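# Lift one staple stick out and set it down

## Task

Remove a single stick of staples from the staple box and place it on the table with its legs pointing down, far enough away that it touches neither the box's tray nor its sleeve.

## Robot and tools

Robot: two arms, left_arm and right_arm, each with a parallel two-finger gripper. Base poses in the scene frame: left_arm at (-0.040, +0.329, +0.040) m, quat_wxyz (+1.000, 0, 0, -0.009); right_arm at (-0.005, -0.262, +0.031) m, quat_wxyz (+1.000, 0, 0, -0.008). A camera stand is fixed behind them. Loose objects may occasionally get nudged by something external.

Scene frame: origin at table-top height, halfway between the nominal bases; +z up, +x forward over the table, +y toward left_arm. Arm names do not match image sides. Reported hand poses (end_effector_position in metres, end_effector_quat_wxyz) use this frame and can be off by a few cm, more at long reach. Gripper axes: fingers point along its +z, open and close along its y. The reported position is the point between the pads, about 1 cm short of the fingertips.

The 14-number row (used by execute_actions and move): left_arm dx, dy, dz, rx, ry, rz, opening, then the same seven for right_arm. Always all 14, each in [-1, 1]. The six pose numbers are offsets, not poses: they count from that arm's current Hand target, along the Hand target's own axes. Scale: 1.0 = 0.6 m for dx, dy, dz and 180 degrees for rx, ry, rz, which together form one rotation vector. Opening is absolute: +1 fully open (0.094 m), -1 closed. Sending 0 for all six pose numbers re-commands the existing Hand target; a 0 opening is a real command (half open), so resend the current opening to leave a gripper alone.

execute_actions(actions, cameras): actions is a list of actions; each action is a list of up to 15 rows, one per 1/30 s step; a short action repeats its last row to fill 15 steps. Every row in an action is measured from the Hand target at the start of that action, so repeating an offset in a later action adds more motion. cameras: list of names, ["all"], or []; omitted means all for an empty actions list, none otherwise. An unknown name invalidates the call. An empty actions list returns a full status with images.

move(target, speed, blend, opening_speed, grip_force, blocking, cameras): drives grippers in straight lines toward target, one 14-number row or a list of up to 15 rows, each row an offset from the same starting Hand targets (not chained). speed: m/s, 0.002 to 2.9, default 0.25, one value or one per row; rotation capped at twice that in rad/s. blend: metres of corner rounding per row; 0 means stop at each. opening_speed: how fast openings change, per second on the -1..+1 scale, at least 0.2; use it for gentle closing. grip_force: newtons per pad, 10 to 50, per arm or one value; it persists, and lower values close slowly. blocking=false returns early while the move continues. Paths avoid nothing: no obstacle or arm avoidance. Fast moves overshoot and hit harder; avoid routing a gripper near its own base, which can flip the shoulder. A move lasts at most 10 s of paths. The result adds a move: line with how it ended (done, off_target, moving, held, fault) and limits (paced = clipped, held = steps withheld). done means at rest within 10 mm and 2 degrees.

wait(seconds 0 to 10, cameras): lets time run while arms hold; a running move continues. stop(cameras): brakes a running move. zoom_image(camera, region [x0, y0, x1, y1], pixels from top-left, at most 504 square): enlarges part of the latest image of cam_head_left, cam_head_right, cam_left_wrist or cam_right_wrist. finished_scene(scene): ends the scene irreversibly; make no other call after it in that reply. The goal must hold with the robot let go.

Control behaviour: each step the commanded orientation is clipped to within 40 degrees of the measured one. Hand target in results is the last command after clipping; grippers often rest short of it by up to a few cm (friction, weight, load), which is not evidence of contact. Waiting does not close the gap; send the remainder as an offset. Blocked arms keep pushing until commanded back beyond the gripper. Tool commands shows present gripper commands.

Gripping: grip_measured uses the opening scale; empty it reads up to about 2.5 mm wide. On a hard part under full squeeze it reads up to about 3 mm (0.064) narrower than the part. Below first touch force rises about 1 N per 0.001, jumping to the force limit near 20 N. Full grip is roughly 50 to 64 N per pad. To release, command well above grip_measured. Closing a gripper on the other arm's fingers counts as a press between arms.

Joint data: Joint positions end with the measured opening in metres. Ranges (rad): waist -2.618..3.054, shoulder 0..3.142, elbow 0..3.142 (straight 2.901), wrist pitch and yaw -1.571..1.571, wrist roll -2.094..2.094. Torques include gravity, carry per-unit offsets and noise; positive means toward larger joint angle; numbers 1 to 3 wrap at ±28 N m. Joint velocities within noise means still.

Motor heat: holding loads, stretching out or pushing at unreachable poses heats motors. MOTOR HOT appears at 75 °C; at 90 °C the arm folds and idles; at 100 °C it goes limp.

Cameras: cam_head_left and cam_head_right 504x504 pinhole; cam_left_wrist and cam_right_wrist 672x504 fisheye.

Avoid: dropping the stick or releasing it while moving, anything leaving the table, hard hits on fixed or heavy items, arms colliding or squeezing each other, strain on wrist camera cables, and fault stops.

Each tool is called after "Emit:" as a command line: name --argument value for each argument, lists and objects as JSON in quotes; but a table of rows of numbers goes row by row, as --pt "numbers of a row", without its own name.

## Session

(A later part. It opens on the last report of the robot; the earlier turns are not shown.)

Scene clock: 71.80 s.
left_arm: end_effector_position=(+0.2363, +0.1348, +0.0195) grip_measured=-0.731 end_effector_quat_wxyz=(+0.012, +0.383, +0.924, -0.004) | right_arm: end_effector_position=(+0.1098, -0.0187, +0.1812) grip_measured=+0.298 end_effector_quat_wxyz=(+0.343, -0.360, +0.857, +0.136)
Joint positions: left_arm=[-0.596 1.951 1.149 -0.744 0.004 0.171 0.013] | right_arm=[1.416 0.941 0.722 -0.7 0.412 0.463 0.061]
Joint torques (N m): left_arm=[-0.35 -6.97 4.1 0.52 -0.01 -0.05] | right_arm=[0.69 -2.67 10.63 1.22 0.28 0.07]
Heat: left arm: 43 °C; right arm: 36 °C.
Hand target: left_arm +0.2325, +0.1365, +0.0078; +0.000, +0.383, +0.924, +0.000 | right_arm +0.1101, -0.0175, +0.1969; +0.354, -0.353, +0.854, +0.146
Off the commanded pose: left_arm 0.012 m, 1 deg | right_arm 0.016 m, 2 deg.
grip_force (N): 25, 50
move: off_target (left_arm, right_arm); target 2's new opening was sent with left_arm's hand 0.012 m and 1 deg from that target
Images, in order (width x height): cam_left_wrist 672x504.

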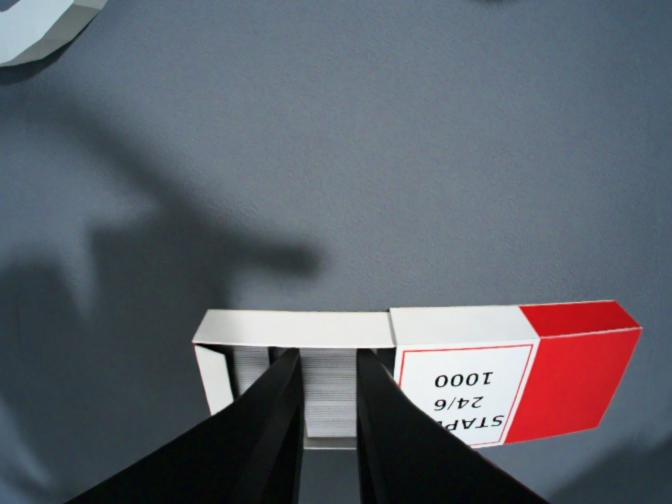

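Emit:
move --pt "0 0 -0.09 0 0 0 -0.82 0 0 0 0 0 0 0.3" --pt "0.2 0 -0.09 0 0 0 -0.82 0 0 0 0 0 0 0.3" --speed '[0.1,0.2]' --cameras '["cam_left_wrist","cam_head_left"]'

Scene clock: 74.37 s.
left_arm: end_effector_position=(+0.1452, +0.2213, +0.0594) grip_measured=-0.731 end_effector_quat_wxyz=(-0.013, +0.382, +0.924, +0.001) | right_arm: end_effector_position=(+0.1098, -0.0187, +0.1812) grip_measured=+0.298 end_effector_quat_wxyz=(+0.343, -0.360, +0.857, +0.136)
Joint positions: left_arm=[-0.513 1.475 0.774 -0.897 0.001 0.252 0.013] | right_arm=[1.416 0.941 0.722 -0.7 0.412 0.463 0.061]
Joint torques (N m): left_arm=[0.34 -6.58 4.31 0.41 0.02 0.07] | right_arm=[0.7 -2.67 10.63 1.21 0.28 0.08]
Heat: left arm: 43 °C; right arm: 36 °C.
Hand target: left_arm +0.1476, +0.2214, +0.0618; +0.000, +0.383, +0.924, +0.000 | right_arm +0.1101, -0.0175, +0.1969; +0.354, -0.353, +0.854, +0.146
Off the commanded pose: left_arm 0.003 m, 1 deg | right_arm 0.016 m, 2 deg.
grip_force (N): 25, 50
move: off_target (right_arm)
Images, in order (width x height): cam_head_left 504x504, cam_left_wrist 672x504.

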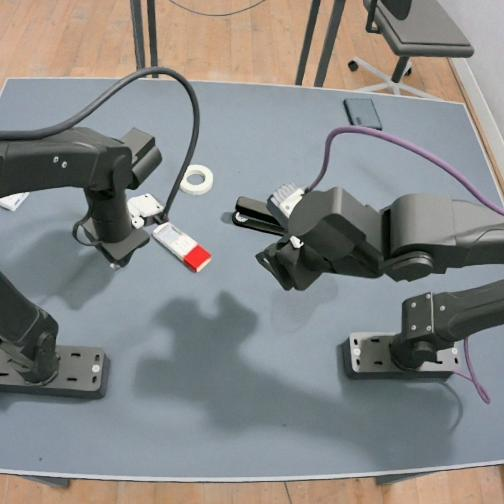

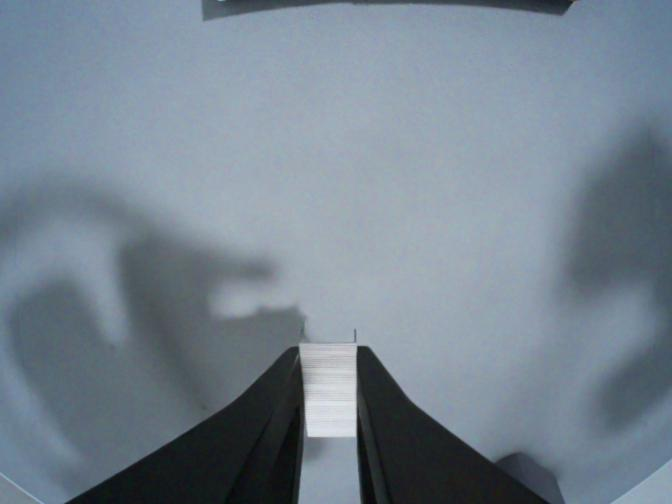

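Emit:
move --pt "0 0 0.06 0 0 0 -0.82 0 0 0 0 0 0 0.3" --pt "0 0 0.085 0 0 0 -0.82 0 0 0 0 0 0 0.3" --speed '[0.1,0.03]' --cameras '["cam_left_wrist"]'

Scene clock: 76.63 s.
left_arm: end_effector_position=(+0.1493, +0.2189, +0.0164) grip_measured=-0.731 end_effector_quat_wxyz=(+0.006, +0.383, +0.924, -0.001) | right_arm: end_effector_position=(+0.1098, -0.0187, +0.1812) grip_measured=+0.298 end_effector_quat_wxyz=(+0.343, -0.360, +0.857, +0.136)
Joint positions: left_arm=[-0.513 1.562 0.654 -0.65 0.001 0.254 0.013] | right_arm=[1.416 0.941 0.722 -0.7 0.412 0.463 0.061]
Joint torques (N m): left_arm=[0.35 -3.52 3.79 0.5 0.02 0.05] | right_arm=[0.7 -2.69 10.63 1.21 0.28 0.08]
Heat: left arm: 43 °C; right arm: 36 °C.
Hand target: left_arm +0.1477, +0.2213, +0.0108; +0.000, +0.383, +0.924, +0.000 | right_arm +0.1101, -0.0175, +0.1969; +0.354, -0.353, +0.854, +0.146
Off the commanded pose: left_arm 0.006 m, 1 deg | right_arm 0.016 m, 2 deg.
grip_force (N): 25, 50
move: off_target (right_arm)
Images, in order (width x height): cam_left_wrist 672x504.

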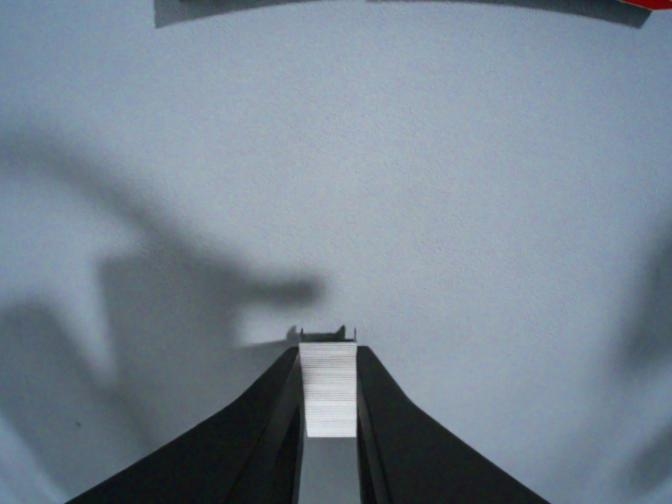

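Emit:
move --target '[0,0,0.013,0,0,0,-0.82,0,0,0,0,0,0,0.3]' --speed 0.03 --cameras '["cam_left_wrist"]'

Emit:
zoom_image --camera "cam_left_wrist" --region '[260, 290, 400, 410]'

Scene clock: 77.47 s.
left_arm: end_effector_position=(+0.1480, +0.2197, +0.0100) grip_measured=-0.731 end_effector_quat_wxyz=(+0.003, +0.383, +0.924, -0.001) | right_arm: end_effector_position=(+0.1098, -0.0187, +0.1812) grip_measured=+0.298 end_effector_quat_wxyz=(+0.343, -0.360, +0.857, +0.136)
Joint positions: left_arm=[-0.513 1.581 0.641 -0.624 0.001 0.254 0.013] | right_arm=[1.416 0.941 0.722 -0.7 0.412 0.463 0.061]
Joint torques (N m): left_arm=[0.36 -3.22 3.49 0.62 0.02 0.05] | right_arm=[0.7 -2.67 10.65 1.21 0.28 0.08]
Heat: left arm: 43 °C; right arm: 36 °C.
Hand target: left_arm +0.1475, +0.2214, +0.0029; +0.000, +0.383, +0.924, +0.000 | right_arm +0.1101, -0.0175, +0.1969; +0.354, -0.353, +0.854, +0.146
Off the commanded pose: left_arm 0.007 m, 0 deg | right_arm 0.016 m, 2 deg.
grip_force (N): 25, 50
move: off_target (right_arm)
Images, in order (width x height): cam_left_wrist 672x504.

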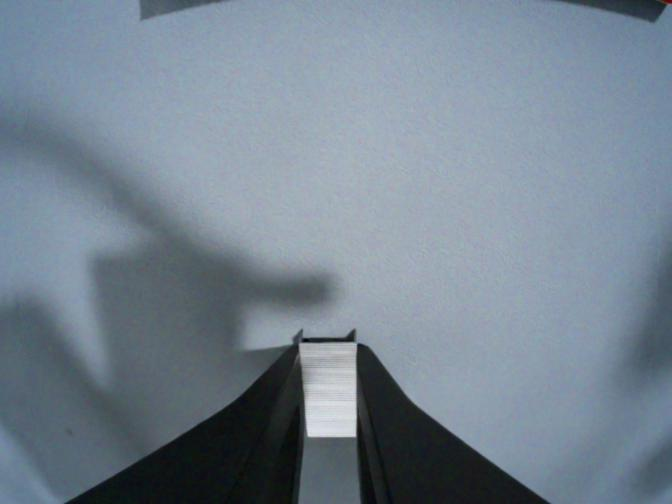

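Scaled by 3.600 from the camera's 672x504 image, which has a finer 960x720 frame.

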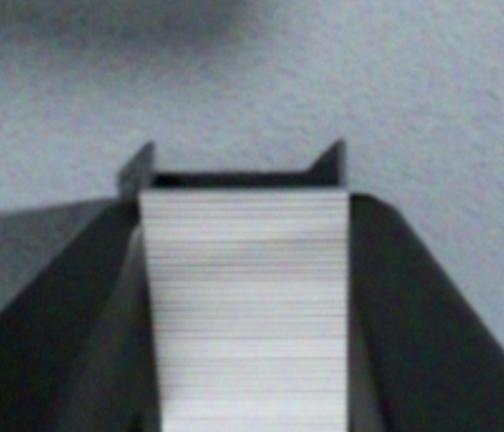

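Emit:
move --pt "0 0 0.006 0 0 0 -0.82 0 0 0 0 0 0 0.3" --pt "0 0 0.006 0 0 0 -0.5 0 0 0 0 0 0 0.3" --pt "0 0 -0.15 0 0 0 -0.5 0 0 0 0 0 0 0.3" --speed '[0.03,0.03,0.15]' --opening_speed 0.5 --cameras '["cam_left_wrist","cam_head_left"]'

Scene clock: 80.63 s.
left_arm: end_effector_position=(+0.1429, +0.2220, +0.0857) grip_measured=-0.502 end_effector_quat_wxyz=(-0.014, +0.383, +0.924, +0.000) | right_arm: end_effector_position=(+0.1098, -0.0187, +0.1812) grip_measured=+0.298 end_effector_quat_wxyz=(+0.343, -0.360, +0.857, +0.136)
Joint positions: left_arm=[-0.513 1.422 0.842 -1.018 0.004 0.254 0.023] | right_arm=[1.416 0.941 0.722 -0.7 0.412 0.463 0.061]
Joint torques (N m): left_arm=[0.34 -6.15 6.16 0.24 -0.01 0.05] | right_arm=[0.7 -2.69 10.65 1.21 0.28 0.07]
Heat: left arm: 43 °C; right arm: 36 °C.
Hand target: left_arm +0.1476, +0.2213, +0.0930; +0.000, +0.383, +0.924, +0.000 | right_arm +0.1101, -0.0175, +0.1969; +0.354, -0.353, +0.854, +0.146
Off the commanded pose: left_arm 0.009 m, 2 deg | right_arm 0.016 m, 2 deg.
grip_force (N): 25, 50
move: off_target (right_arm); target 2's new opening was sent with left_arm's hand 0.011 m and 0 deg from that target
Images, in order (width x height): cam_head_left 504x504, cam_left_wrist 672x504.

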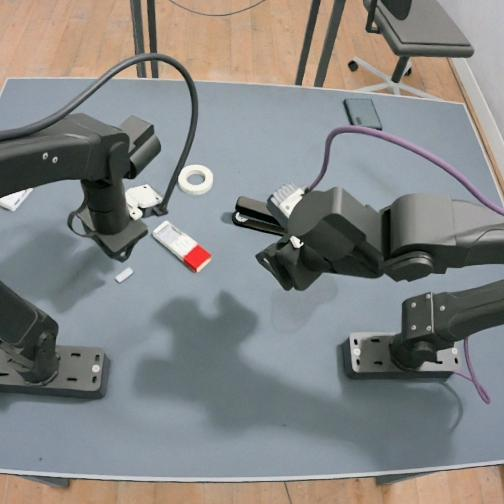

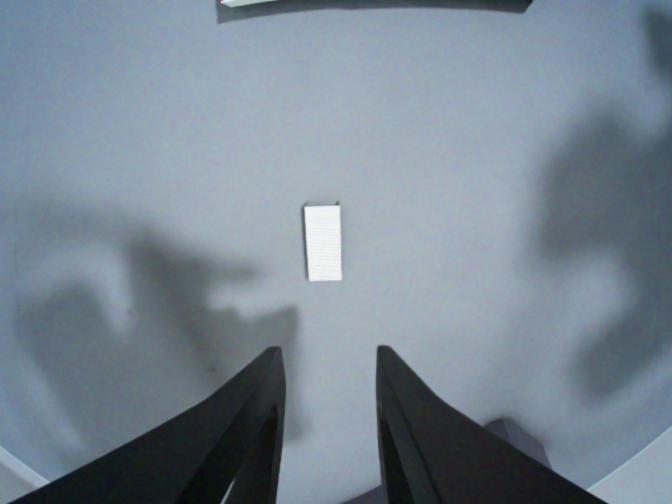

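Done well. Next scene.

Emit:
finished_scene --scene 1

The scene is finished: the task was done.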